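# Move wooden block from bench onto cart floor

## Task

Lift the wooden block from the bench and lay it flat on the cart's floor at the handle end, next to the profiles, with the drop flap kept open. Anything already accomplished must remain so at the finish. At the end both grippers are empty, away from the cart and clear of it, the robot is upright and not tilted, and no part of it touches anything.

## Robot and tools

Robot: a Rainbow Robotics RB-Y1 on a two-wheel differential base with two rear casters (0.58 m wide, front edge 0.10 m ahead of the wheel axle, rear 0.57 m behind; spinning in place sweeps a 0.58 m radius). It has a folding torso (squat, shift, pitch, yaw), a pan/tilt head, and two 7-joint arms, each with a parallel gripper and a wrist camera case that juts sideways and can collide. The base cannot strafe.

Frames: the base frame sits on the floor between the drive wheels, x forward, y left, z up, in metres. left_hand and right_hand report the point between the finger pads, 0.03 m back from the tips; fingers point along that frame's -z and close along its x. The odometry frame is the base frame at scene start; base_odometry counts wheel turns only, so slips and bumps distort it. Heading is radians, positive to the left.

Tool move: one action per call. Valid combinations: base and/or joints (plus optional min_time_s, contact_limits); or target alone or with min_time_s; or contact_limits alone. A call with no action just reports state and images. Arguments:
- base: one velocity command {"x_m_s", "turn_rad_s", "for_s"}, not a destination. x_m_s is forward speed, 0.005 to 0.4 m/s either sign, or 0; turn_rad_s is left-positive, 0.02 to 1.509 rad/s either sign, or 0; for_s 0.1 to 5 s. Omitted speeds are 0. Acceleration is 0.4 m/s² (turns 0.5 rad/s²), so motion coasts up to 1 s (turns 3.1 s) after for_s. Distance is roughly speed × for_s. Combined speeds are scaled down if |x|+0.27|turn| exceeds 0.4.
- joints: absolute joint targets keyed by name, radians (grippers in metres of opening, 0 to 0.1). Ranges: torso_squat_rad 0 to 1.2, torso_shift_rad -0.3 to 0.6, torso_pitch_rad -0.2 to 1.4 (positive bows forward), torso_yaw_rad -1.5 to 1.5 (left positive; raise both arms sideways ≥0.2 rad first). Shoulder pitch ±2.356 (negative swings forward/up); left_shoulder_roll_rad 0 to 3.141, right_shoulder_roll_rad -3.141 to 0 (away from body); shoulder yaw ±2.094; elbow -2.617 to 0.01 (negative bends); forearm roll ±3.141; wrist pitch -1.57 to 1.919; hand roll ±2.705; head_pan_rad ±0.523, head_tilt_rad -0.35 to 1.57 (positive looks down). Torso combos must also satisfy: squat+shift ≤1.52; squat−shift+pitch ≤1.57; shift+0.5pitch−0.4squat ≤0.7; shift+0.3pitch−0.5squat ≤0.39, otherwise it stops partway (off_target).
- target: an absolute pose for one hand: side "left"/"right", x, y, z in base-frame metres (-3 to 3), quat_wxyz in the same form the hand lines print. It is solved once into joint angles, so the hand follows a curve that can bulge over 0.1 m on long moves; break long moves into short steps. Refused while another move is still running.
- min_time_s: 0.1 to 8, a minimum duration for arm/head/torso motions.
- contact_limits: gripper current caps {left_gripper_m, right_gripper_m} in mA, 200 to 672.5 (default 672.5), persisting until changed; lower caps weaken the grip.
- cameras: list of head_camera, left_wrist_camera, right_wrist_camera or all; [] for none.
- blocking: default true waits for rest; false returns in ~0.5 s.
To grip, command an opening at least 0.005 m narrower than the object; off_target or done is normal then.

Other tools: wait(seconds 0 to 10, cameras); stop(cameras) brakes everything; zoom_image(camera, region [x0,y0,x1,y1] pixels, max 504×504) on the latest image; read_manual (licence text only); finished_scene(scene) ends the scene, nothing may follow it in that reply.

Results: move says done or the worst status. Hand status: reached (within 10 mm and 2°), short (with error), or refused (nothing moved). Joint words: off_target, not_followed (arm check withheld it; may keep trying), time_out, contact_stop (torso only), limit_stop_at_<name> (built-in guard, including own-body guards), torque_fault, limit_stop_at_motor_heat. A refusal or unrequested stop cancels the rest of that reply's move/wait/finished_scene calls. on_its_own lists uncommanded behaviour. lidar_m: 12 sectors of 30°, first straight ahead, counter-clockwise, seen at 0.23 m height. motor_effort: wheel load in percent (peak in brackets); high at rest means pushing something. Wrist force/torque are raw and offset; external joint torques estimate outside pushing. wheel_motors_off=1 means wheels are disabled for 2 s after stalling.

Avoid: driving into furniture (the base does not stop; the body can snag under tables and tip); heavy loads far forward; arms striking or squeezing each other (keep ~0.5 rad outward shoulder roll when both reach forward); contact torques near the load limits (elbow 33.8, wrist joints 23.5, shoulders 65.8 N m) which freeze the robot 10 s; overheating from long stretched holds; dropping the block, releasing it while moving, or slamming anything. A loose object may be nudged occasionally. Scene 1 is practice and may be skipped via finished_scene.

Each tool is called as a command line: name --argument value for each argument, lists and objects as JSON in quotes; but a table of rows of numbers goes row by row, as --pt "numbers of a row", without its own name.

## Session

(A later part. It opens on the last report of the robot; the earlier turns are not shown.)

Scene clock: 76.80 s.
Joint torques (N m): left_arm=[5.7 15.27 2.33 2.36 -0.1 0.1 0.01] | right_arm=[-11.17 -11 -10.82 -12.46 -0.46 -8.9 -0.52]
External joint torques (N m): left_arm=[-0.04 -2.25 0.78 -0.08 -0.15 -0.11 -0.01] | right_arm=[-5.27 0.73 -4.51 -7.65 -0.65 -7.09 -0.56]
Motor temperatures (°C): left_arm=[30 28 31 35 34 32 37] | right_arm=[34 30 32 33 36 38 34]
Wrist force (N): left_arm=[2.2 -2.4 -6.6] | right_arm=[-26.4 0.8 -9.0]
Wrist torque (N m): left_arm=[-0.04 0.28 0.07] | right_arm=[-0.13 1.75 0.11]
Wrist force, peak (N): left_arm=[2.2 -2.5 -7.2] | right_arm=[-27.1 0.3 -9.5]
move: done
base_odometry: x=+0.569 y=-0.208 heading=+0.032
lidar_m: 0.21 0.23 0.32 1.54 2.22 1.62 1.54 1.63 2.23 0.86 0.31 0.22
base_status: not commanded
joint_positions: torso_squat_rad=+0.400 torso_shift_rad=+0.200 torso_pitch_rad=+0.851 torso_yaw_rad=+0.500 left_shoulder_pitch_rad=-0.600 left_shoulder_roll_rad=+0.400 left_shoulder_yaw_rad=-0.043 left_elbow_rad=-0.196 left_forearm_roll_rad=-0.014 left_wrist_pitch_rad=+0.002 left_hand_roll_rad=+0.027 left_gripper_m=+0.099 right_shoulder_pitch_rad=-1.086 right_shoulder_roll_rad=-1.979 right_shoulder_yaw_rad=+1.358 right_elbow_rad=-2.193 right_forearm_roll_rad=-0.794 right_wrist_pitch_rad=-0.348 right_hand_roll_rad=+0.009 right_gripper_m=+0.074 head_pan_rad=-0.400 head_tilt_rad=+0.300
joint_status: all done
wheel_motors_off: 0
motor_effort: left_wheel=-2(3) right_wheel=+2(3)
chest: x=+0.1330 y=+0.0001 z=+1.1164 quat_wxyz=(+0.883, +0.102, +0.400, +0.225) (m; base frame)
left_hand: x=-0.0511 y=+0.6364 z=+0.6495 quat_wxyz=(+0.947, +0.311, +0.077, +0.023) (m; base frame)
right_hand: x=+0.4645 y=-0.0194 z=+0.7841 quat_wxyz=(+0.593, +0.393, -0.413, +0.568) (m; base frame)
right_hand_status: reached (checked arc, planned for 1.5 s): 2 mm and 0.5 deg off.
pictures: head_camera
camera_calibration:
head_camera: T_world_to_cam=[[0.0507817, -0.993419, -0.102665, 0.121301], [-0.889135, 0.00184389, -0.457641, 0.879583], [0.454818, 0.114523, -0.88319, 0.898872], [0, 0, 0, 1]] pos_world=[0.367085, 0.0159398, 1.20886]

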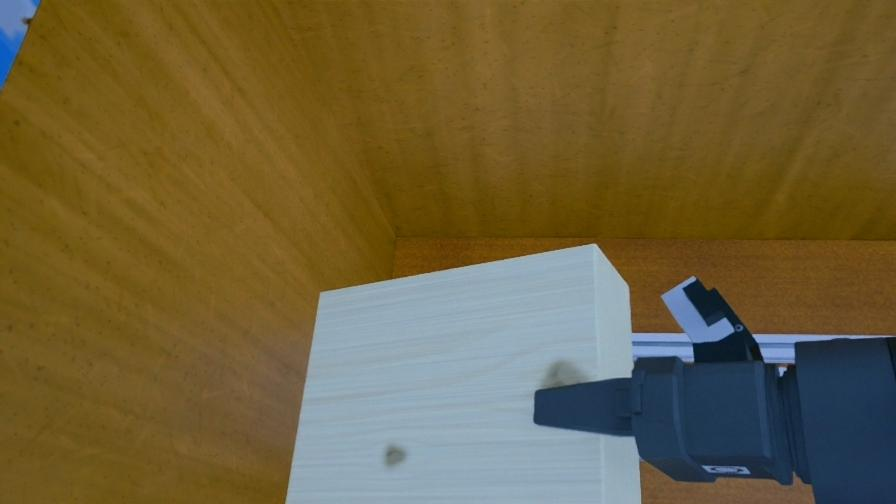

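move --joints '{"torso_squat_rad":0.9}' --min_time_s 2.5 --cameras '[]'

move --target '{"side":"right","x":0.425,"y":-0.02,"z":0.46,"quat_wxyz":[0.5918,0.3966,-0.4144,0.5665]}' --min_time_s 2.5 --cameras '["head_camera"]'

Scene clock: 80.87 s.
Joint torques (N m): left_arm=[5.45 15.07 2.25 2.33 -0.05 0.05 -0.07] | right_arm=[-11.55 -10.93 -11.56 -12.6 -0.3 -8.76 -0.45]
External joint torques (N m): left_arm=[-0.28 -2.45 0.7 -0.11 -0.11 -0.15 -0.09] | right_arm=[-5.65 0.81 -5.26 -7.79 -0.49 -6.94 -0.5]
Motor temperatures (°C): left_arm=[30 28 31 35 34 32 37] | right_arm=[34 30 32 33 36 38 34]
Wrist force (N): left_arm=[1.4 -2.5 -6.7] | right_arm=[-26.2 0.9 -9.0]
Wrist torque (N m): left_arm=[-0.07 0.21 0.01] | right_arm=[-0.17 1.82 0.12]
Wrist force, peak (N): left_arm=[2.0 -2.8 -7.2] | right_arm=[-27.2 1.1 -9.6]
move: done
base_odometry: x=+0.569 y=-0.208 heading=+0.032
lidar_m: 0.21 0.22 0.30 1.54 2.23 1.61 1.56 1.62 2.23 0.86 0.31 0.22
base_status: not commanded
joint_positions: torso_squat_rad=+0.900 torso_shift_rad=+0.200 torso_pitch_rad=+0.851 torso_yaw_rad=+0.500 left_shoulder_pitch_rad=-0.600 left_shoulder_roll_rad=+0.400 left_shoulder_yaw_rad=-0.043 left_elbow_rad=-0.196 left_forearm_roll_rad=-0.014 left_wrist_pitch_rad=+0.002 left_hand_roll_rad=+0.027 left_gripper_m=+0.099 right_shoulder_pitch_rad=-1.085 right_shoulder_roll_rad=-1.979 right_shoulder_yaw_rad=+1.359 right_elbow_rad=-2.193 right_forearm_roll_rad=-0.794 right_wrist_pitch_rad=-0.348 right_hand_roll_rad=+0.009 right_gripper_m=+0.074 head_pan_rad=-0.400 head_tilt_rad=+0.300
joint_status: all done
wheel_motors_off: 0
motor_effort: left_wheel=-1(3) right_wheel=+0(4)
chest: x=+0.0912 y=+0.0001 z=+0.9110 quat_wxyz=(+0.883, +0.102, +0.400, +0.225) (m; base frame)
left_hand: x=-0.0928 y=+0.6364 z=+0.4441 quat_wxyz=(+0.947, +0.311, +0.077, +0.023) (m; base frame)
right_hand: x=+0.4227 y=-0.0195 z=+0.5787 quat_wxyz=(+0.594, +0.393, -0.413, +0.568) (m; base frame)
pictures: none
No camera images: "cameras" was empty.

Scene clock: 83.70 s.
Joint torques (N m): left_arm=[5.38 15.44 2.26 2.4 0.05 -0.07 0] | right_arm=[-12.57 -7.51 -10.52 -12.12 -0.23 -8.89 -0.42]
External joint torques (N m): left_arm=[-0.36 -2.09 0.71 -0.03 0 -0.28 -0.02] | right_arm=[-5.79 3.69 -5.15 -7.86 -0.36 -7.07 -0.46]
Motor temperatures (°C): left_arm=[30 28 31 35 34 32 37] | right_arm=[34 30 32 33 36 38 34]
Wrist force (N): left_arm=[1.0 -2.4 -6.2] | right_arm=[-26.3 0.6 -8.9]
Wrist torque (N m): left_arm=[-0.07 0.13 0.07] | right_arm=[-0.25 1.80 0.12]
Wrist force, peak (N): left_arm=[2.7 -2.4 -7.4] | right_arm=[-27.0 1.7 -10.2]
move: done
base_odometry: x=+0.569 y=-0.208 heading=+0.032
lidar_m: 0.21 0.22 0.31 1.54 2.21 1.63 1.56 1.64 2.23 0.87 0.31 0.22
base_status: not commanded
joint_positions: torso_squat_rad=+0.900 torso_shift_rad=+0.200 torso_pitch_rad=+0.851 torso_yaw_rad=+0.500 left_shoulder_pitch_rad=-0.600 left_shoulder_roll_rad=+0.400 left_shoulder_yaw_rad=-0.043 left_elbow_rad=-0.196 left_forearm_roll_rad=-0.014 left_wrist_pitch_rad=+0.002 left_hand_roll_rad=+0.027 left_gripper_m=+0.099 right_shoulder_pitch_rad=-1.036 right_shoulder_roll_rad=-1.634 right_shoulder_yaw_rad=+1.467 right_elbow_rad=-1.694 right_forearm_roll_rad=-0.653 right_wrist_pitch_rad=-0.552 right_hand_roll_rad=-0.024 right_gripper_m=+0.074 head_pan_rad=-0.400 head_tilt_rad=+0.300
joint_status: all done
wheel_motors_off: 0
motor_effort: left_wheel=-1(2) right_wheel=+1(4)
chest: x=+0.0912 y=+0.0001 z=+0.9110 quat_wxyz=(+0.883, +0.102, +0.400, +0.225) (m; base frame)
left_hand: x=-0.0928 y=+0.6364 z=+0.4441 quat_wxyz=(+0.947, +0.311, +0.077, +0.023) (m; base frame)
right_hand: x=+0.4247 y=-0.0215 z=+0.4584 quat_wxyz=(+0.593, +0.395, -0.413, +0.567) (m; base frame)
right_hand_status: reached (checked arc, planned for 2.5 s): 2 mm and 0.4 deg off.
pictures: head_camera
camera_calibration:
head_camera: T_world_to_cam=[[0.050804, -0.99342, -0.102647, 0.102312], [-0.889093, 0.00182652, -0.457723, 0.748487], [0.454899, 0.114517, -0.883149, 0.736409], [0, 0, 0, 1]] pos_world=[0.325285, 0.0159398, 1.00346]

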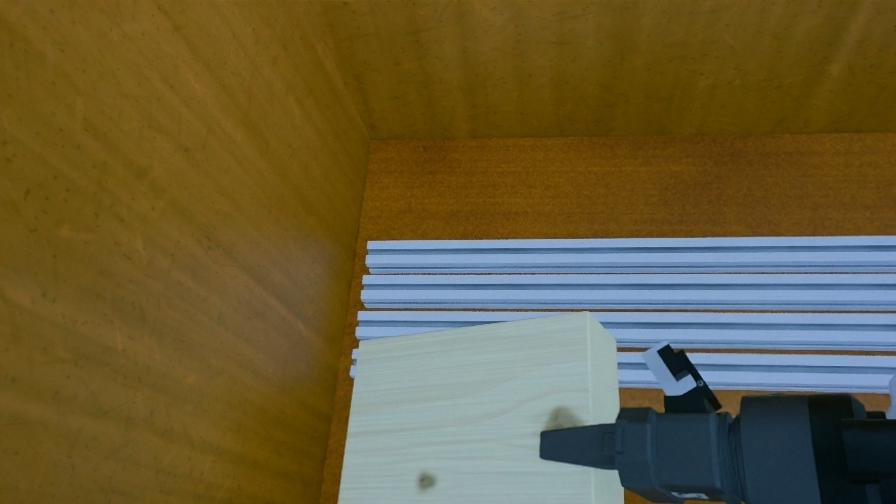

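move --target '{"side":"right","x":0.417,"y":-0.02,"z":0.388,"quat_wxyz":[0.5452,0.4537,-0.474,0.5219]}' --min_time_s 3 --cameras '["head_camera"]'

Scene clock: 89.50 s.
Joint torques (N m): left_arm=[5.37 15.3 2.61 2.32 -0.06 0.05 -0.05] | right_arm=[-12.67 -5.51 -7.08 -7.76 -1.16 -8.97 -0.42]
External joint torques (N m): left_arm=[-0.36 -2.22 1.07 -0.11 -0.12 -0.16 -0.06] | right_arm=[-5.7 3.68 -3.76 -5.9 -1.02 -7.08 -0.47]
Motor temperatures (°C): left_arm=[30 28 31 35 34 32 37] | right_arm=[34 30 32 33 36 39 34]
Wrist force (N): left_arm=[1.6 -2.4 -6.0] | right_arm=[-27.7 0.6 -3.1]
Wrist torque (N m): left_arm=[-0.05 0.23 0.07] | right_arm=[-0.15 1.87 -0.04]
Wrist force, peak (N): left_arm=[1.5 -3.1 -7.5] | right_arm=[-28.6 2.2 -3.4]
move: done
base_odometry: x=+0.569 y=-0.208 heading=+0.032
lidar_m: 0.21 0.22 0.30 1.54 2.23 1.62 1.55 1.64 2.22 0.86 0.31 0.22
base_status: not commanded
joint_positions: torso_squat_rad=+0.900 torso_shift_rad=+0.200 torso_pitch_rad=+0.851 torso_yaw_rad=+0.500 left_shoulder_pitch_rad=-0.600 left_shoulder_roll_rad=+0.400 left_shoulder_yaw_rad=-0.043 left_elbow_rad=-0.196 left_forearm_roll_rad=-0.014 left_wrist_pitch_rad=+0.002 left_hand_roll_rad=+0.027 left_gripper_m=+0.099 right_shoulder_pitch_rad=-0.978 right_shoulder_roll_rad=-1.215 right_shoulder_yaw_rad=+1.534 right_elbow_rad=-0.944 right_forearm_roll_rad=-0.568 right_wrist_pitch_rad=-1.105 right_hand_roll_rad=-0.127 right_gripper_m=+0.074 head_pan_rad=-0.400 head_tilt_rad=+0.300
joint_status: all done
wheel_motors_off: 0
motor_effort: left_wheel=-1(3) right_wheel=+0(3)
chest: x=+0.0911 y=+0.0001 z=+0.9110 quat_wxyz=(+0.883, +0.102, +0.400, +0.225) (m; base frame)
left_hand: x=-0.0928 y=+0.6364 z=+0.4441 quat_wxyz=(+0.947, +0.311, +0.077, +0.023) (m; base frame)
right_hand: x=+0.4164 y=-0.0213 z=+0.3871 quat_wxyz=(+0.547, +0.451, -0.472, +0.524) (m; base frame)
right_hand_status: reached (checked arc, planned for 3.0 s): 2 mm and 0.5 deg off.
pictures: head_camera
camera_calibration:
head_camera: T_world_to_cam=[[0.0508752, -0.993407, -0.102735, 0.102292], [-0.88897, 0.00183429, -0.457963, 0.748643], [0.455132, 0.114627, -0.883015, 0.736341], [0, 0, 0, 1]] pos_world=[0.325185, 0.0158395, 1.00356]

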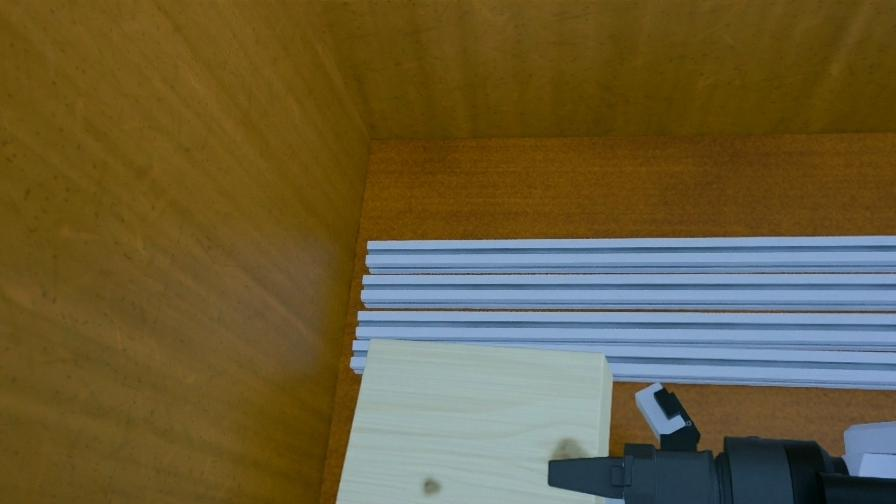

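move --target '{"side":"right","x":0.422,"y":-0.02,"z":0.40,"quat_wxyz":[0.5171,0.4779,-0.4496,0.5497]}' --min_time_s 2 --cameras '["head_camera"]'

Scene clock: 93.77 s.
Joint torques (N m): left_arm=[5.55 15.46 2.39 2.35 0.01 0.06 -0.04] | right_arm=[-16.62 -8.84 -6.94 -7.15 -1.56 -9.3 -0.56]
External joint torques (N m): left_arm=[-0.18 -2.06 0.84 -0.08 -0.05 -0.15 -0.06] | right_arm=[-8.59 0.53 -3.31 -5.64 -1.24 -7.44 -0.61]
Motor temperatures (°C): left_arm=[30 28 31 35 34 32 37] | right_arm=[34 30 32 32 36 39 34]
Wrist force (N): left_arm=[2.2 -2.5 -6.5] | right_arm=[-28.4 0.5 -3.6]
Wrist torque (N m): left_arm=[-0.08 0.28 0.06] | right_arm=[-0.16 1.86 -0.08]
Wrist force, peak (N): left_arm=[1.5 -2.6 -7.3] | right_arm=[-28.6 1.0 -3.6]
move: done
base_odometry: x=+0.569 y=-0.208 heading=+0.032
lidar_m: 0.21 0.22 0.31 1.55 2.23 1.63 1.54 1.63 2.22 0.86 0.32 0.21
base_status: not commanded
joint_positions: torso_squat_rad=+0.900 torso_shift_rad=+0.200 torso_pitch_rad=+0.851 torso_yaw_rad=+0.500 left_shoulder_pitch_rad=-0.600 left_shoulder_roll_rad=+0.400 left_shoulder_yaw_rad=-0.043 left_elbow_rad=-0.196 left_forearm_roll_rad=-0.014 left_wrist_pitch_rad=+0.002 left_hand_roll_rad=+0.027 left_gripper_m=+0.099 right_shoulder_pitch_rad=-1.062 right_shoulder_roll_rad=-1.237 right_shoulder_yaw_rad=+1.587 right_elbow_rad=-0.924 right_forearm_roll_rad=-0.464 right_wrist_pitch_rad=-1.141 right_hand_roll_rad=-0.224 right_gripper_m=+0.074 head_pan_rad=-0.400 head_tilt_rad=+0.300
joint_status: all done
wheel_motors_off: 0
motor_effort: left_wheel=-1(2) right_wheel=+2(5)
chest: x=+0.0911 y=+0.0001 z=+0.9110 quat_wxyz=(+0.883, +0.102, +0.400, +0.225) (m; base frame)
left_hand: x=-0.0928 y=+0.6364 z=+0.4441 quat_wxyz=(+0.947, +0.311, +0.077, +0.023) (m; base frame)
right_hand: x=+0.4212 y=-0.0211 z=+0.3986 quat_wxyz=(+0.519, +0.477, -0.448, +0.551) (m; base frame)
right_hand_status: reached (checked arc, planned for 2.0 s): 2 mm and 0.3 deg off.
pictures: head_camera
camera_calibration:
head_camera: T_world_to_cam=[[0.0508752, -0.993407, -0.102735, 0.102292], [-0.88897, 0.00183429, -0.457963, 0.748643], [0.455132, 0.114627, -0.883015, 0.736341], [0, 0, 0, 1]] pos_world=[0.325185, 0.0158395, 1.00356]

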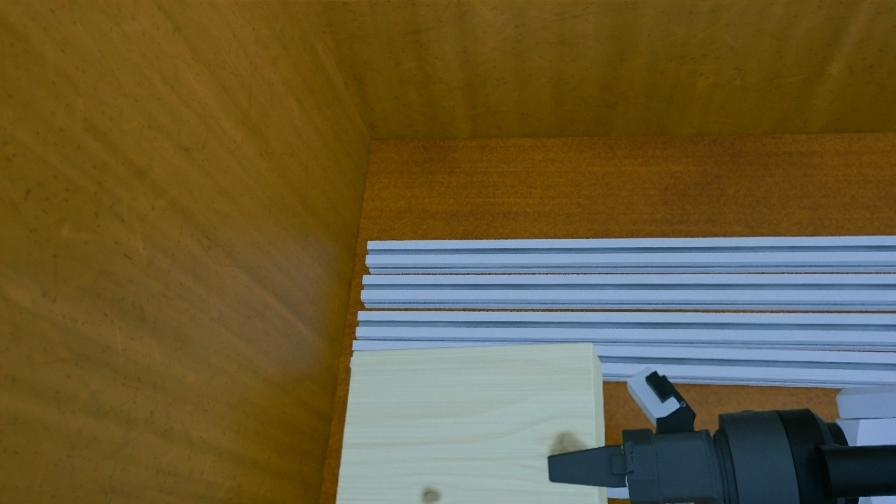

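move --target '{"side":"right","x":0.419,"y":-0.02,"z":0.358,"quat_wxyz":[0.5171,0.4779,-0.4496,0.5497]}' --min_time_s 2.5 --cameras '["head_camera"]'

Scene clock: 98.57 s.
Joint torques (N m): left_arm=[5.76 15.15 2.36 2.38 -0.07 0 -0.01] | right_arm=[-10.18 -2.94 -1.72 -1.16 -1.15 -6.22 -0.23]
External joint torques (N m): left_arm=[0.04 -2.37 0.81 -0.05 -0.13 -0.21 -0.03] | right_arm=[-1.89 3.86 -0.02 -2.22 -0.52 -4.43 -0.28]
Motor temperatures (°C): left_arm=[30 28 31 35 34 32 37] | right_arm=[34 30 32 32 36 39 34]
Wrist force (N): left_arm=[1.7 -2.3 -7.0] | right_arm=[-21.7 -1.0 -2.5]
Wrist torque (N m): left_arm=[-0.11 0.17 0.03] | right_arm=[-0.57 0.47 0.07]
Wrist force, peak (N): left_arm=[2.8 -2.6 -7.1] | right_arm=[-29.2 0.1 -2.7]
move: done
base_odometry: x=+0.569 y=-0.208 heading=+0.032
lidar_m: 0.20 0.23 0.31 1.56 2.22 1.62 1.56 1.63 2.23 0.84 0.30 0.22
base_status: not commanded
joint_positions: torso_squat_rad=+0.900 torso_shift_rad=+0.200 torso_pitch_rad=+0.850 torso_yaw_rad=+0.500 left_shoulder_pitch_rad=-0.600 left_shoulder_roll_rad=+0.400 left_shoulder_yaw_rad=-0.043 left_elbow_rad=-0.196 left_forearm_roll_rad=-0.014 left_wrist_pitch_rad=+0.002 left_hand_roll_rad=+0.027 left_gripper_m=+0.099 right_shoulder_pitch_rad=-1.028 right_shoulder_roll_rad=-0.895 right_shoulder_yaw_rad=+1.602 right_elbow_rad=-0.266 right_forearm_roll_rad=-0.457 right_wrist_pitch_rad=-1.421 right_hand_roll_rad=-0.334 right_gripper_m=+0.074 head_pan_rad=-0.400 head_tilt_rad=+0.300
joint_status: all done
wheel_motors_off: 0
motor_effort: left_wheel=-2(3) right_wheel=+2(4)
chest: x=+0.0910 y=+0.0000 z=+0.9111 quat_wxyz=(+0.883, +0.102, +0.400, +0.225) (m; base frame)
left_hand: x=-0.0927 y=+0.6364 z=+0.4442 quat_wxyz=(+0.947, +0.311, +0.077, +0.023) (m; base frame)
right_hand: x=+0.4192 y=-0.0208 z=+0.3581 quat_wxyz=(+0.524, +0.469, -0.446, +0.553) (m; base frame)
right_hand_status: reached (checked arc, as near as the solve gets, planned for 2.5 s): 1 mm and 1.4 deg off.
pictures: head_camera
camera_calibration:
head_camera: T_world_to_cam=[[0.0508055, -0.993408, -0.102763, 0.102358], [-0.888831, 0.00194445, -0.45823, 0.748821], [0.455409, 0.11462, -0.882873, 0.736241], [0, 0, 0, 1]] pos_world=[0.325085, 0.0158399, 1.00366]

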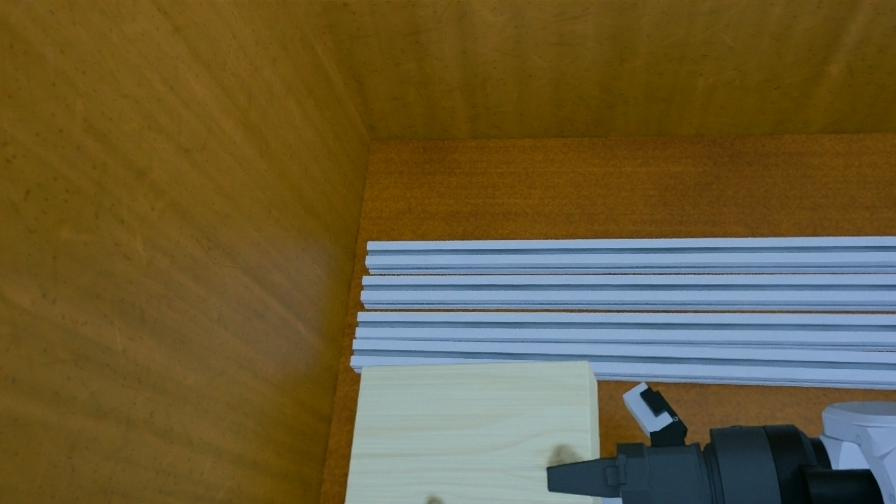

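move --joints '{"right_gripper_m":0.1}' --cameras '[]'

move --joints '{"torso_squat_rad":0.955,"torso_shift_rad":0.24}' --cameras '["head_camera","right_wrist_camera"]'

Scene clock: 101.33 s.
Joint torques (N m): left_arm=[5.51 15.19 2.3 2.29 -0.07 0.01 0.01] | right_arm=[-10.29 -4.2 -2.06 -0.66 -1.24 -4.25 -0.13]
External joint torques (N m): left_arm=[-0.22 -2.34 0.76 -0.14 -0.13 -0.2 0] | right_arm=[-2.01 2.58 -0.37 -1.71 -0.61 -2.46 -0.18]
Motor temperatures (°C): left_arm=[30 28 31 35 34 32 37] | right_arm=[34 30 32 32 36 39 34]
Wrist force (N): left_arm=[1.8 -2.4 -7.2] | right_arm=[-17.0 -0.2 -1.6]
Wrist torque (N m): left_arm=[-0.08 0.21 0.03] | right_arm=[-0.19 -0.49 -0.14]
Wrist force, peak (N): left_arm=[2.5 -3.2 -7.3] | right_arm=[-22.1 -0.9 -2.3]
move: done
base_odometry: x=+0.569 y=-0.208 heading=+0.032
lidar_m: 0.20 0.22 0.30 1.54 2.23 1.63 1.55 1.63 2.24 0.85 0.32 0.23
base_status: not commanded
joint_positions: torso_squat_rad=+0.900 torso_shift_rad=+0.200 torso_pitch_rad=+0.850 torso_yaw_rad=+0.500 left_shoulder_pitch_rad=-0.600 left_shoulder_roll_rad=+0.400 left_shoulder_yaw_rad=-0.043 left_elbow_rad=-0.196 left_forearm_roll_rad=-0.014 left_wrist_pitch_rad=+0.002 left_hand_roll_rad=+0.027 left_gripper_m=+0.099 right_shoulder_pitch_rad=-1.028 right_shoulder_roll_rad=-0.894 right_shoulder_yaw_rad=+1.602 right_elbow_rad=-0.266 right_forearm_roll_rad=-0.457 right_wrist_pitch_rad=-1.422 right_hand_roll_rad=-0.334 right_gripper_m=+0.099 head_pan_rad=-0.400 head_tilt_rad=+0.300
joint_status: all done
wheel_motors_off: 0
motor_effort: left_wheel=-2(3) right_wheel=+2(2)
chest: x=+0.0910 y=+0.0000 z=+0.9111 quat_wxyz=(+0.883, +0.102, +0.400, +0.225) (m; base frame)
left_hand: x=-0.0928 y=+0.6364 z=+0.4442 quat_wxyz=(+0.947, +0.311, +0.077, +0.023) (m; base frame)
right_hand: x=+0.4190 y=-0.0206 z=+0.3583 quat_wxyz=(+0.524, +0.470, -0.447, +0.553) (m; base frame)
pictures: none
No camera images: "cameras" was empty.

Scene clock: 111.87 s.
Joint torques (N m): left_arm=[4.87 14.97 2.51 2.26 -0.04 0.02 -0.1] | right_arm=[3.11 -13.01 2.66 13.6 2.47 15 0.76]
External joint torques (N m): left_arm=[-0.64 -2.54 0.97 -0.09 -0.1 -0.18 -0.11] | right_arm=[11.68 -6.22 4.41 12.57 3.11 16.8 0.71]
External joint torques when the fault began: right_arm=[13.82 2.13 5.87 12.15 4.72 25.58 0.5]
Motor temperatures (°C): left_arm=[30 29 31 35 34 32 37] | right_arm=[34 30 32 32 36 42 34]
Wrist force (N): left_arm=[1.3 -2.7 -5.7] | right_arm=[58.2 9.7 10.0]
Wrist torque (N m): left_arm=[-0.04 0.15 0.07] | right_arm=[0.20 -1.91 -1.00]
Wrist force, peak (N): left_arm=[1.9 -2.7 -8.0] | right_arm=[101.1 15.6 39.2]
move: done
TORQUE FAULT: right_wrist_pitch_rad reached its load limit. The robot stopped for 10 seconds, dropped its targets and accepts commands again. The stop added 9.1 s to the call.
base_odometry: x=+0.569 y=-0.208 heading=+0.032
lidar_m: 0.21 0.22 0.31 1.53 2.22 1.62 1.55 1.64 2.25 0.86 0.30 0.23
base_status: not commanded
joint_positions: torso_squat_rad=+0.949 torso_shift_rad=+0.233 torso_pitch_rad=+0.843 torso_yaw_rad=+0.499 left_shoulder_pitch_rad=-0.600 left_shoulder_roll_rad=+0.400 left_shoulder_yaw_rad=-0.043 left_elbow_rad=-0.196 left_forearm_roll_rad=-0.014 left_wrist_pitch_rad=+0.002 left_hand_roll_rad=+0.027 left_gripper_m=+0.099 right_shoulder_pitch_rad=-1.034 right_shoulder_roll_rad=-0.893 right_shoulder_yaw_rad=+1.600 right_elbow_rad=-0.272 right_forearm_roll_rad=-0.459 right_wrist_pitch_rad=-1.430 right_hand_roll_rad=-0.335 right_gripper_m=+0.098 head_pan_rad=-0.400 head_tilt_rad=+0.300
joint_status: all done
wheel_motors_off: 0
motor_effort: left_wheel=+1(24) right_wheel=+5(16)
chest: x=+0.0970 y=+0.0001 z=+0.8831 quat_wxyz=(+0.884, +0.101, +0.396, +0.225) (m; base frame)
left_hand: x=-0.0831 y=+0.6362 z=+0.4145 quat_wxyz=(+0.947, +0.311, +0.073, +0.024) (m; base frame)
right_hand: x=+0.4300 y=-0.0170 z=+0.3370 quat_wxyz=(+0.518, +0.472, -0.453, +0.551) (m; base frame)
pictures: head_camera, right_wrist_camera
camera_calibration:
head_camera: T_world_to_cam=[[0.0512119, -0.993477, -0.101887, 0.0984063], [-0.885422, 0.00202436, -0.464784, 0.746787], [0.461958, 0.114015, -0.879543, 0.705266], [0, 0, 0, 1]] pos_world=[0.330378, 0.0158415, 0.977432]
right_wrist_camera: T_world_to_cam=[[0.0451871, -0.114799, -0.992361, 0.311811], [-0.833425, -0.552025, 0.0259096, 0.367292], [-0.550782, 0.825888, -0.12062, 0.363769], [0, 0, 0, 1]] pos_world=[0.492377, -0.0618827, 0.34379]

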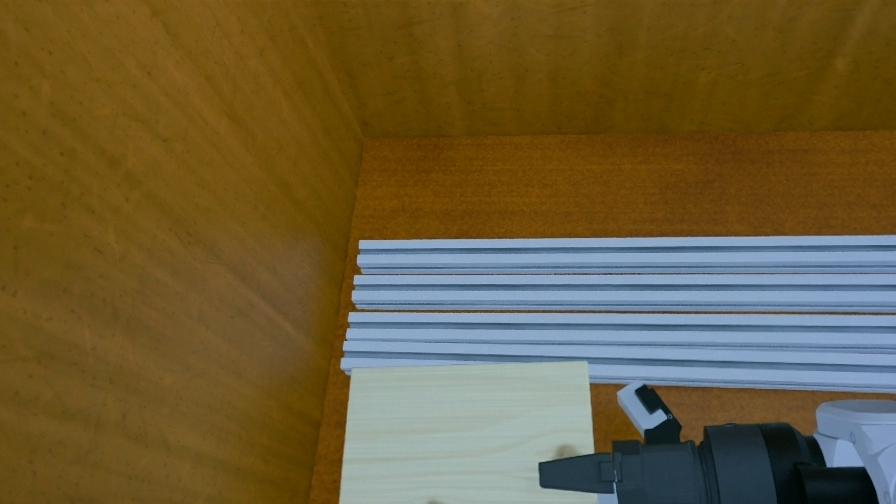

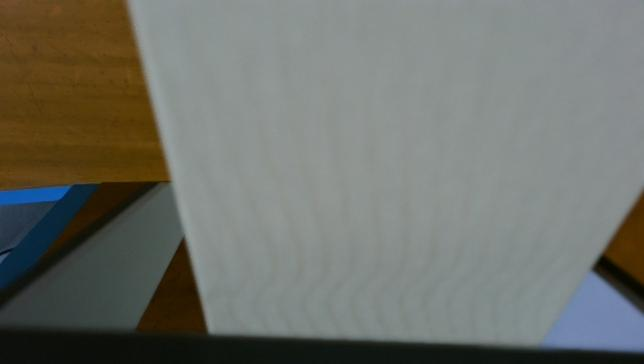

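move --joints '{"torso_squat_rad":0.93,"torso_shift_rad":0.23,"torso_pitch_rad":0.85}' --min_time_s 1.5 --cameras '[]'

move --target '{"side":"right","x":0.435,"y":-0.105,"z":0.353,"quat_wxyz":[0.521,0.4736,-0.451,0.55]}' --min_time_s 3 --cameras '["head_camera","right_wrist_camera"]'

Scene clock: 115.13 s.
Joint torques (N m): left_arm=[5.02 15.2 2.57 2.35 0.01 0.05 0.05] | right_arm=[-4.56 -11.27 0.4 4.02 0.03 -0.87 0.39]
External joint torques (N m): left_arm=[-0.7 -2.31 1.03 -0.07 -0.05 -0.16 0.03] | right_arm=[3.81 -4.54 2.11 3 0.66 0.93 0.34]
Motor temperatures (°C): left_arm=[30 29 31 35 34 32 37] | right_arm=[34 30 32 32 36 42 34]
Wrist force (N): left_arm=[1.5 -3.0 -5.9] | right_arm=[-5.5 1.5 -5.2]
Wrist torque (N m): left_arm=[0.00 0.20 0.06] | right_arm=[-0.40 -0.89 -0.16]
Wrist force, peak (N): left_arm=[1.8 -3.2 -7.4] | right_arm=[59.1 10.0 10.3]
move: done
base_odometry: x=+0.569 y=-0.208 heading=+0.032
lidar_m: 0.21 0.22 0.31 1.54 2.23 1.63 1.55 1.63 2.22 0.85 0.31 0.22
base_status: not commanded
joint_positions: torso_squat_rad=+0.930 torso_shift_rad=+0.230 torso_pitch_rad=+0.850 torso_yaw_rad=+0.500 left_shoulder_pitch_rad=-0.600 left_shoulder_roll_rad=+0.400 left_shoulder_yaw_rad=-0.043 left_elbow_rad=-0.196 left_forearm_roll_rad=-0.014 left_wrist_pitch_rad=+0.002 left_hand_roll_rad=+0.027 left_gripper_m=+0.099 right_shoulder_pitch_rad=-1.032 right_shoulder_roll_rad=-0.893 right_shoulder_yaw_rad=+1.601 right_elbow_rad=-0.269 right_forearm_roll_rad=-0.458 right_wrist_pitch_rad=-1.426 right_hand_roll_rad=-0.335 right_gripper_m=+0.099 head_pan_rad=-0.400 head_tilt_rad=+0.300
joint_status: all done
wheel_motors_off: 0
motor_effort: left_wheel=+2(2) right_wheel=+3(5)
chest: x=+0.0999 y=+0.0001 z=+0.8921 quat_wxyz=(+0.883, +0.102, +0.400, +0.225) (m; base frame)
left_hand: x=-0.0837 y=+0.6363 z=+0.4250 quat_wxyz=(+0.947, +0.311, +0.077, +0.023) (m; base frame)
right_hand: x=+0.4286 y=-0.0183 z=+0.3418 quat_wxyz=(+0.521, +0.472, -0.449, +0.551) (m; base frame)
pictures: none
No camera images: "cameras" was empty.

Scene clock: 118.47 s.
Joint torques (N m): left_arm=[5.37 15.2 2.48 2.55 0.06 0.04 0.05] | right_arm=[-6.02 -15.32 -4.33 3.68 -1.87 -4.16 0.43]
External joint torques (N m): left_arm=[-0.35 -2.32 0.93 0.12 0 -0.17 0.04] | right_arm=[0.11 -4.84 -2.77 1.52 -1.21 -2.37 0.39]
Motor temperatures (°C): left_arm=[30 29 31 35 34 32 37] | right_arm=[34 30 32 32 36 42 34]
Wrist force (N): left_arm=[2.2 -2.2 -7.0] | right_arm=[-15.0 2.8 -6.3]
Wrist torque (N m): left_arm=[-0.05 0.23 0.02] | right_arm=[-0.31 -0.20 -0.15]
Wrist force, peak (N): left_arm=[1.8 -2.5 -7.4] | right_arm=[-15.8 3.0 -7.2]
move: done
base_odometry: x=+0.569 y=-0.208 heading=+0.032
lidar_m: 0.20 0.22 0.32 1.54 2.23 1.62 1.55 1.61 2.24 0.85 0.32 0.22
base_status: not commanded
joint_positions: torso_squat_rad=+0.930 torso_shift_rad=+0.230 torso_pitch_rad=+0.850 torso_yaw_rad=+0.500 left_shoulder_pitch_rad=-0.600 left_shoulder_roll_rad=+0.400 left_shoulder_yaw_rad=-0.043 left_elbow_rad=-0.196 left_forearm_roll_rad=-0.014 left_wrist_pitch_rad=+0.002 left_hand_roll_rad=+0.027 left_gripper_m=+0.099 right_shoulder_pitch_rad=-0.951 right_shoulder_roll_rad=-1.039 right_shoulder_yaw_rad=+1.590 right_elbow_rad=-0.267 right_forearm_roll_rad=-0.477 right_wrist_pitch_rad=-1.560 right_hand_roll_rad=-0.333 right_gripper_m=+0.099 head_pan_rad=-0.400 head_tilt_rad=+0.300
joint_status: all done
wheel_motors_off: 0
motor_effort: left_wheel=+1(2) right_wheel=+3(6)
chest: x=+0.1000 y=+0.0001 z=+0.8921 quat_wxyz=(+0.883, +0.102, +0.400, +0.225) (m; base frame)
left_hand: x=-0.0837 y=+0.6363 z=+0.4250 quat_wxyz=(+0.947, +0.311, +0.077, +0.023) (m; base frame)
right_hand: x=+0.4342 y=-0.1043 z=+0.3532 quat_wxyz=(+0.531, +0.461, -0.445, +0.554) (m; base frame)
right_hand_status: reached (checked arc, as near as the solve gets, planned for 3.0 s): 1 mm and 2.0 deg off.
pictures: head_camera, right_wrist_camera
camera_calibration:
head_camera: T_world_to_cam=[[0.0506369, -0.993454, -0.102401, 0.0996651], [-0.88879, 0.00193847, -0.458311, 0.748137], [0.45551, 0.11422, -0.882873, 0.715475], [0, 0, 0, 1]] pos_world=[0.333984, 0.0158408, 0.984759]
right_wrist_camera: T_world_to_cam=[[0.0386387, -0.150715, -0.987822, 0.31522], [-0.841035, -0.538729, 0.0492986, 0.318684], [-0.539599, 0.828888, -0.147573, 0.445086], [0, 0, 0, 1]] pos_world=[0.496013, -0.149734, 0.361353]

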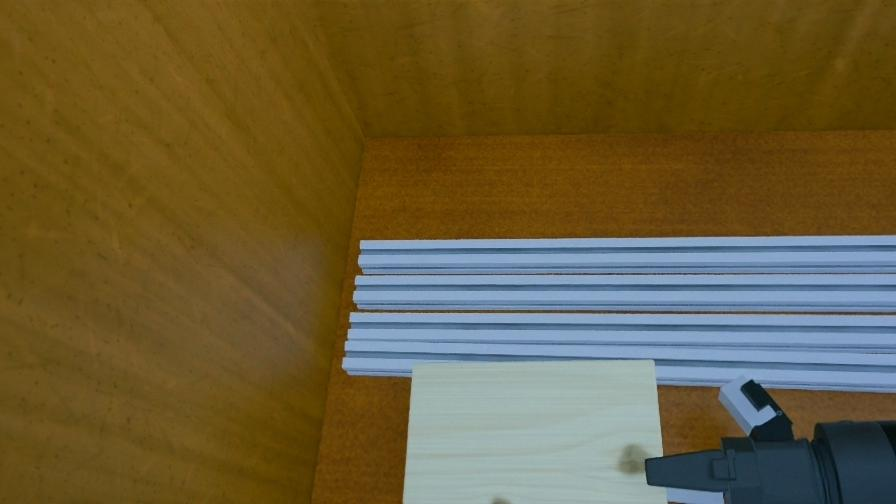

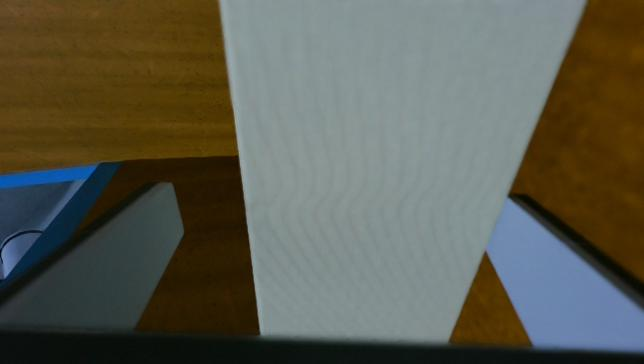

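move --target '{"side":"right","x":0.437,"y":-0.155,"z":0.357,"quat_wxyz":[0.5399,0.4485,-0.4219,0.574]}' --min_time_s 2.5 --cameras '["head_camera","right_wrist_camera"]'

Scene clock: 123.17 s.
Joint torques (N m): left_arm=[5.17 15.24 2.42 2.44 -0.02 0.19 -0.01] | right_arm=[-3.35 -15.06 -0.47 2.33 -0.58 -2 0.31]
External joint torques (N m): left_arm=[-0.55 -2.27 0.87 0.01 -0.08 -0.02 -0.03] | right_arm=[1.73 -2.24 1.12 -0.33 0.08 -0.24 0.26]
Motor temperatures (°C): left_arm=[30 29 31 35 34 32 37] | right_arm=[34 30 31 32 35 41 34]
Wrist force (N): left_arm=[1.5 -2.8 -6.2] | right_arm=[-5.2 2.7 -0.2]
Wrist torque (N m): left_arm=[0.00 0.20 0.06] | right_arm=[-0.40 -0.15 -0.09]
Wrist force, peak (N): left_arm=[2.8 -2.8 -7.2] | right_arm=[-15.7 3.3 -6.8]
move: done
base_odometry: x=+0.569 y=-0.208 heading=+0.032
lidar_m: 0.21 0.23 0.31 1.55 2.23 1.62 1.55 1.63 2.23 0.86 0.32 0.22
base_status: not commanded
joint_positions: torso_squat_rad=+0.930 torso_shift_rad=+0.230 torso_pitch_rad=+0.850 torso_yaw_rad=+0.500 left_shoulder_pitch_rad=-0.600 left_shoulder_roll_rad=+0.400 left_shoulder_yaw_rad=-0.043 left_elbow_rad=-0.196 left_forearm_roll_rad=-0.014 left_wrist_pitch_rad=+0.002 left_hand_roll_rad=+0.027 left_gripper_m=+0.099 right_shoulder_pitch_rad=-0.920 right_shoulder_roll_rad=-1.155 right_shoulder_yaw_rad=+1.595 right_elbow_rad=-0.318 right_forearm_roll_rad=-0.455 right_wrist_pitch_rad=-1.570 right_hand_roll_rad=-0.333 right_gripper_m=+0.099 head_pan_rad=-0.400 head_tilt_rad=+0.300
joint_status: all done
wheel_motors_off: 0
motor_effort: left_wheel=-1(2) right_wheel=+2(6)
chest: x=+0.0999 y=+0.0001 z=+0.8921 quat_wxyz=(+0.883, +0.102, +0.400, +0.225) (m; base frame)
left_hand: x=-0.0837 y=+0.6363 z=+0.4249 quat_wxyz=(+0.947, +0.311, +0.077, +0.023) (m; base frame)
right_hand: x=+0.4372 y=-0.1545 z=+0.3571 quat_wxyz=(+0.542, +0.445, -0.421, +0.575) (m; base frame)
right_hand_status: reached (checked arc, planned for 2.5 s): 1 mm and 0.4 deg off.
pictures: head_camera, right_wrist_camera
camera_calibration:
head_camera: T_world_to_cam=[[0.0505163, -0.993466, -0.102344, 0.0996555], [-0.888753, 0.00202932, -0.458381, 0.748103], [0.455593, 0.114114, -0.882843, 0.715465], [0, 0, 0, 1]] pos_world=[0.333884, 0.0158413, 0.984759]
right_wrist_camera: T_world_to_cam=[[0.0430327, -0.220672, -0.974398, 0.293842], [-0.831133, -0.549121, 0.0876538, 0.274273], [-0.554406, 0.806083, -0.207038, 0.513053], [0, 0, 0, 1]] pos_world=[0.499752, -0.198111, 0.368499]

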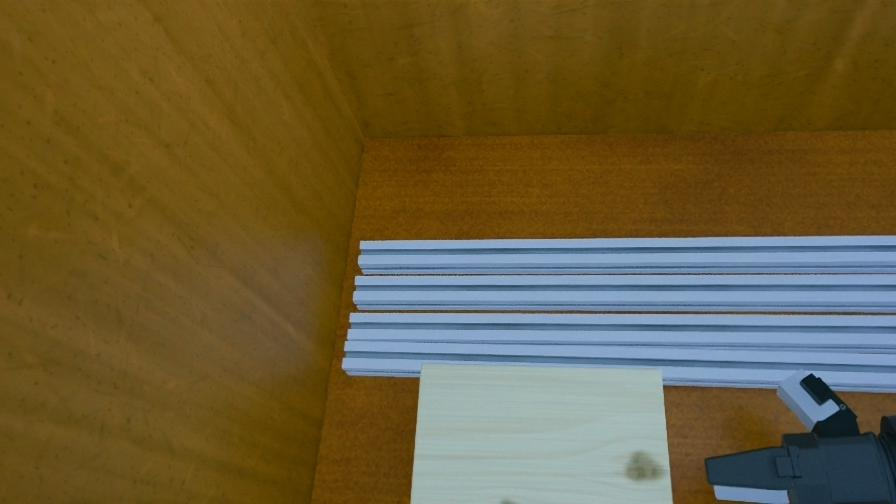

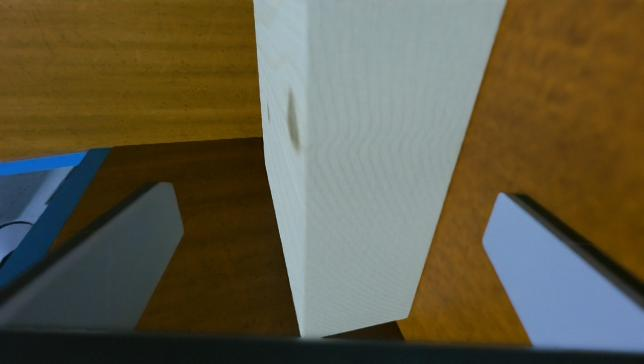

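move --joints '{"torso_squat_rad":0.35}' --min_time_s 2.5 --cameras '[]'

move --target '{"side":"right","x":0.46,"y":-0.12,"z":0.82,"quat_wxyz":[0.521,0.4426,-0.3649,0.6321]}' --min_time_s 2.5 --cameras '["head_camera"]'

move --base '{"x_m_s":-0.25,"for_s":2.2}' --joints '{"head_tilt_rad":0.15}' --cameras '["head_camera"]'

Scene clock: 128.50 s.
Joint torques (N m): left_arm=[5.02 15.4 2.35 2.44 0.01 0.14 0.03] | right_arm=[-4.37 -14.21 -0.84 2.78 -0.66 -1.95 0.2]
External joint torques (N m): left_arm=[-0.7 -2.12 0.81 0.01 -0.05 -0.07 0.01] | right_arm=[0.71 -1.38 0.75 0.12 0.01 -0.18 0.15]
Motor temperatures (°C): left_arm=[30 29 31 35 34 32 37] | right_arm=[34 30 31 31 35 40 34]
Wrist force (N): left_arm=[1.9 -2.4 -6.4] | right_arm=[-5.2 2.8 -0.7]
Wrist torque (N m): left_arm=[-0.04 0.22 0.08] | right_arm=[-0.42 -0.16 -0.15]
Wrist force, peak (N): left_arm=[2.5 -2.8 -7.3] | right_arm=[-5.8 2.9 -0.6]
move: done
base_odometry: x=+0.569 y=-0.208 heading=+0.032
lidar_m: 0.21 0.22 0.31 1.54 2.23 1.61 1.54 1.63 2.23 0.85 0.31 0.22
base_status: not commanded
joint_positions: torso_squat_rad=+0.350 torso_shift_rad=+0.230 torso_pitch_rad=+0.850 torso_yaw_rad=+0.500 left_shoulder_pitch_rad=-0.600 left_shoulder_roll_rad=+0.400 left_shoulder_yaw_rad=-0.043 left_elbow_rad=-0.196 left_forearm_roll_rad=-0.014 left_wrist_pitch_rad=+0.002 left_hand_roll_rad=+0.027 left_gripper_m=+0.099 right_shoulder_pitch_rad=-0.920 right_shoulder_roll_rad=-1.155 right_shoulder_yaw_rad=+1.595 right_elbow_rad=-0.318 right_forearm_roll_rad=-0.455 right_wrist_pitch_rad=-1.570 right_hand_roll_rad=-0.333 right_gripper_m=+0.099 head_pan_rad=-0.400 head_tilt_rad=+0.300
joint_status: all done
wheel_motors_off: 0
motor_effort: left_wheel=+0(3) right_wheel=+3(5)
chest: x=+0.1544 y=+0.0001 z=+1.1249 quat_wxyz=(+0.883, +0.102, +0.400, +0.225) (m; base frame)
left_hand: x=-0.0291 y=+0.6363 z=+0.6577 quat_wxyz=(+0.947, +0.311, +0.077, +0.023) (m; base frame)
right_hand: x=+0.4916 y=-0.1546 z=+0.5899 quat_wxyz=(+0.542, +0.445, -0.421, +0.575) (m; base frame)
pictures: none
No camera images: "cameras" was empty.

Scene clock: 131.33 s.
Joint torques (N m): left_arm=[5.11 15.32 2.31 2.56 0.05 -0.01 0.03] | right_arm=[-4.78 -14.48 -6.46 -2.86 -0.56 -1.68 -0.18]
External joint torques (N m): left_arm=[-0.61 -2.19 0.77 0.13 0 -0.22 0.02] | right_arm=[-1.57 -0.89 -0.94 -0.36 -0.01 -0.09 -0.23]
Motor temperatures (°C): left_arm=[30 29 31 35 34 32 37] | right_arm=[34 30 31 31 35 40 34]
Wrist force (N): left_arm=[1.1 -1.8 -6.6] | right_arm=[-5.1 1.8 -0.9]
Wrist torque (N m): left_arm=[-0.12 0.16 0.02] | right_arm=[-0.22 -0.14 -0.13]
Wrist force, peak (N): left_arm=[2.2 -2.1 -7.4] | right_arm=[-5.9 2.2 -1.3]
move: done
base_odometry: x=+0.569 y=-0.208 heading=+0.032
lidar_m: 0.21 0.22 0.31 1.55 2.22 1.63 1.55 1.64 2.22 0.85 0.32 0.22
base_status: not commanded
joint_positions: torso_squat_rad=+0.350 torso_shift_rad=+0.230 torso_pitch_rad=+0.850 torso_yaw_rad=+0.499 left_shoulder_pitch_rad=-0.600 left_shoulder_roll_rad=+0.400 left_shoulder_yaw_rad=-0.043 left_elbow_rad=-0.196 left_forearm_roll_rad=-0.014 left_wrist_pitch_rad=+0.002 left_hand_roll_rad=+0.027 left_gripper_m=+0.099 right_shoulder_pitch_rad=-1.208 right_shoulder_roll_rad=-2.240 right_shoulder_yaw_rad=+1.531 right_elbow_rad=-2.064 right_forearm_roll_rad=-0.154 right_wrist_pitch_rad=-0.805 right_hand_roll_rad=-0.500 right_gripper_m=+0.099 head_pan_rad=-0.400 head_tilt_rad=+0.300
joint_status: all done
wheel_motors_off: 0
motor_effort: left_wheel=-3(3) right_wheel=+3(5)
chest: x=+0.1544 y=+0.0001 z=+1.1250 quat_wxyz=(+0.883, +0.102, +0.400, +0.225) (m; base frame)
left_hand: x=-0.0291 y=+0.6363 z=+0.6577 quat_wxyz=(+0.947, +0.311, +0.077, +0.023) (m; base frame)
right_hand: x=+0.4599 y=-0.1201 z=+0.8199 quat_wxyz=(+0.521, +0.443, -0.365, +0.632) (m; base frame)
right_hand_status: reached (checked arc, planned for 2.5 s): 0 mm and 0.1 deg off.
pictures: head_camera
camera_calibration:
head_camera: T_world_to_cam=[[0.0505272, -0.993465, -0.102345, 0.120735], [-0.888692, 0.00203547, -0.4585, 0.903418], [0.455712, 0.11412, -0.882781, 0.896127], [0, 0, 0, 1]] pos_world=[0.388384, 0.0158413, 1.21766]

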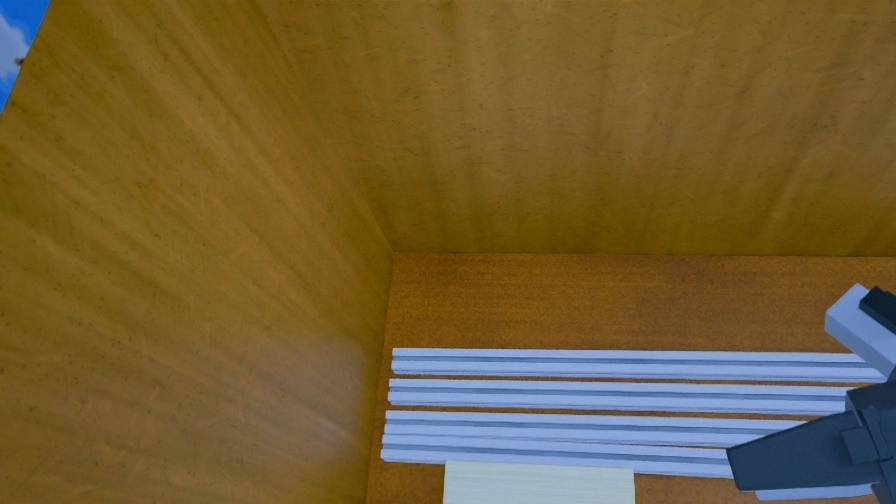

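Scene clock: 134.50 s.
Joint torques (N m): left_arm=[4.96 14.92 2.64 2.57 -0.03 0.15 -0.06] | right_arm=[-4.56 -14.44 -6.43 -2.5 -0.63 -1.66 -0.19]
External joint torques (N m): left_arm=[-0.75 -2.59 1.09 0.14 -0.09 -0.06 -0.08] | right_arm=[-1.35 -0.86 -0.91 0.01 -0.08 -0.07 -0.24]
Motor temperatures (°C): left_arm=[30 29 31 35 34 32 37] | right_arm=[34 30 31 31 35 39 34]
Wrist force (N): left_arm=[2.0 -2.0 -6.1] | right_arm=[-5.2 2.6 -1.3]
Wrist torque (N m): left_arm=[-0.11 0.26 0.06] | right_arm=[-0.35 -0.19 -0.11]
Wrist force, peak (N): left_arm=[1.9 -2.7 -7.1] | right_arm=[-5.9 2.7 -1.5]
move: done
base_odometry: x=+0.019 y=-0.225 heading=+0.030
lidar_m: 0.76 0.80 1.77 3.97 1.43 1.04 1.00 1.07 1.44 3.97 1.09 0.79
base_status: done (sent for 2.2 of 2.2 s)
joint_positions: torso_squat_rad=+0.350 torso_shift_rad=+0.230 torso_pitch_rad=+0.850 torso_yaw_rad=+0.499 left_shoulder_pitch_rad=-0.600 left_shoulder_roll_rad=+0.400 left_shoulder_yaw_rad=-0.043 left_elbow_rad=-0.196 left_forearm_roll_rad=-0.014 left_wrist_pitch_rad=+0.002 left_hand_roll_rad=+0.027 left_gripper_m=+0.099 right_shoulder_pitch_rad=-1.208 right_shoulder_roll_rad=-2.240 right_shoulder_yaw_rad=+1.531 right_elbow_rad=-2.064 right_forearm_roll_rad=-0.154 right_wrist_pitch_rad=-0.805 right_hand_roll_rad=-0.500 right_gripper_m=+0.099 head_pan_rad=-0.400 head_tilt_rad=+0.150
joint_status: all done
wheel_motors_off: 0
motor_effort: left_wheel=-17(27) right_wheel=+17(32)
chest: x=+0.1543 y=+0.0001 z=+1.1250 quat_wxyz=(+0.883, +0.102, +0.400, +0.225) (m; base frame)
left_hand: x=-0.0291 y=+0.6363 z=+0.6577 quat_wxyz=(+0.947, +0.311, +0.077, +0.023) (m; base frame)
right_hand: x=+0.4599 y=-0.1201 z=+0.8200 quat_wxyz=(+0.521, +0.443, -0.365, +0.632) (m; base frame)
pictures: head_camera
camera_calibration:
head_camera: T_world_to_cam=[[0.0548556, -0.99304, -0.104221, 0.121642], [-0.810505, 0.0166764, -0.585495, 1.03616], [0.583158, 0.11659, -0.803949, 0.757678], [0, 0, 0, 1]] pos_world=[0.391296, 0.0151788, 1.22848]

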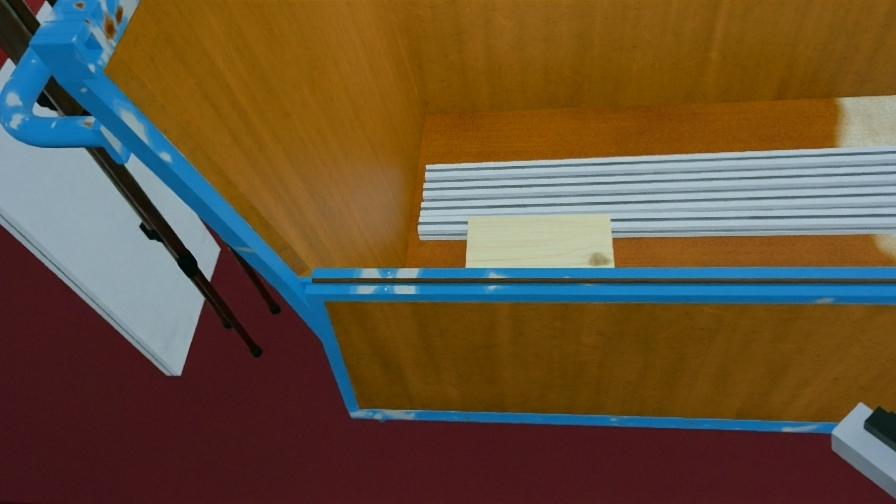

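finished_scene --scene 2

The scene is finished: the task was done.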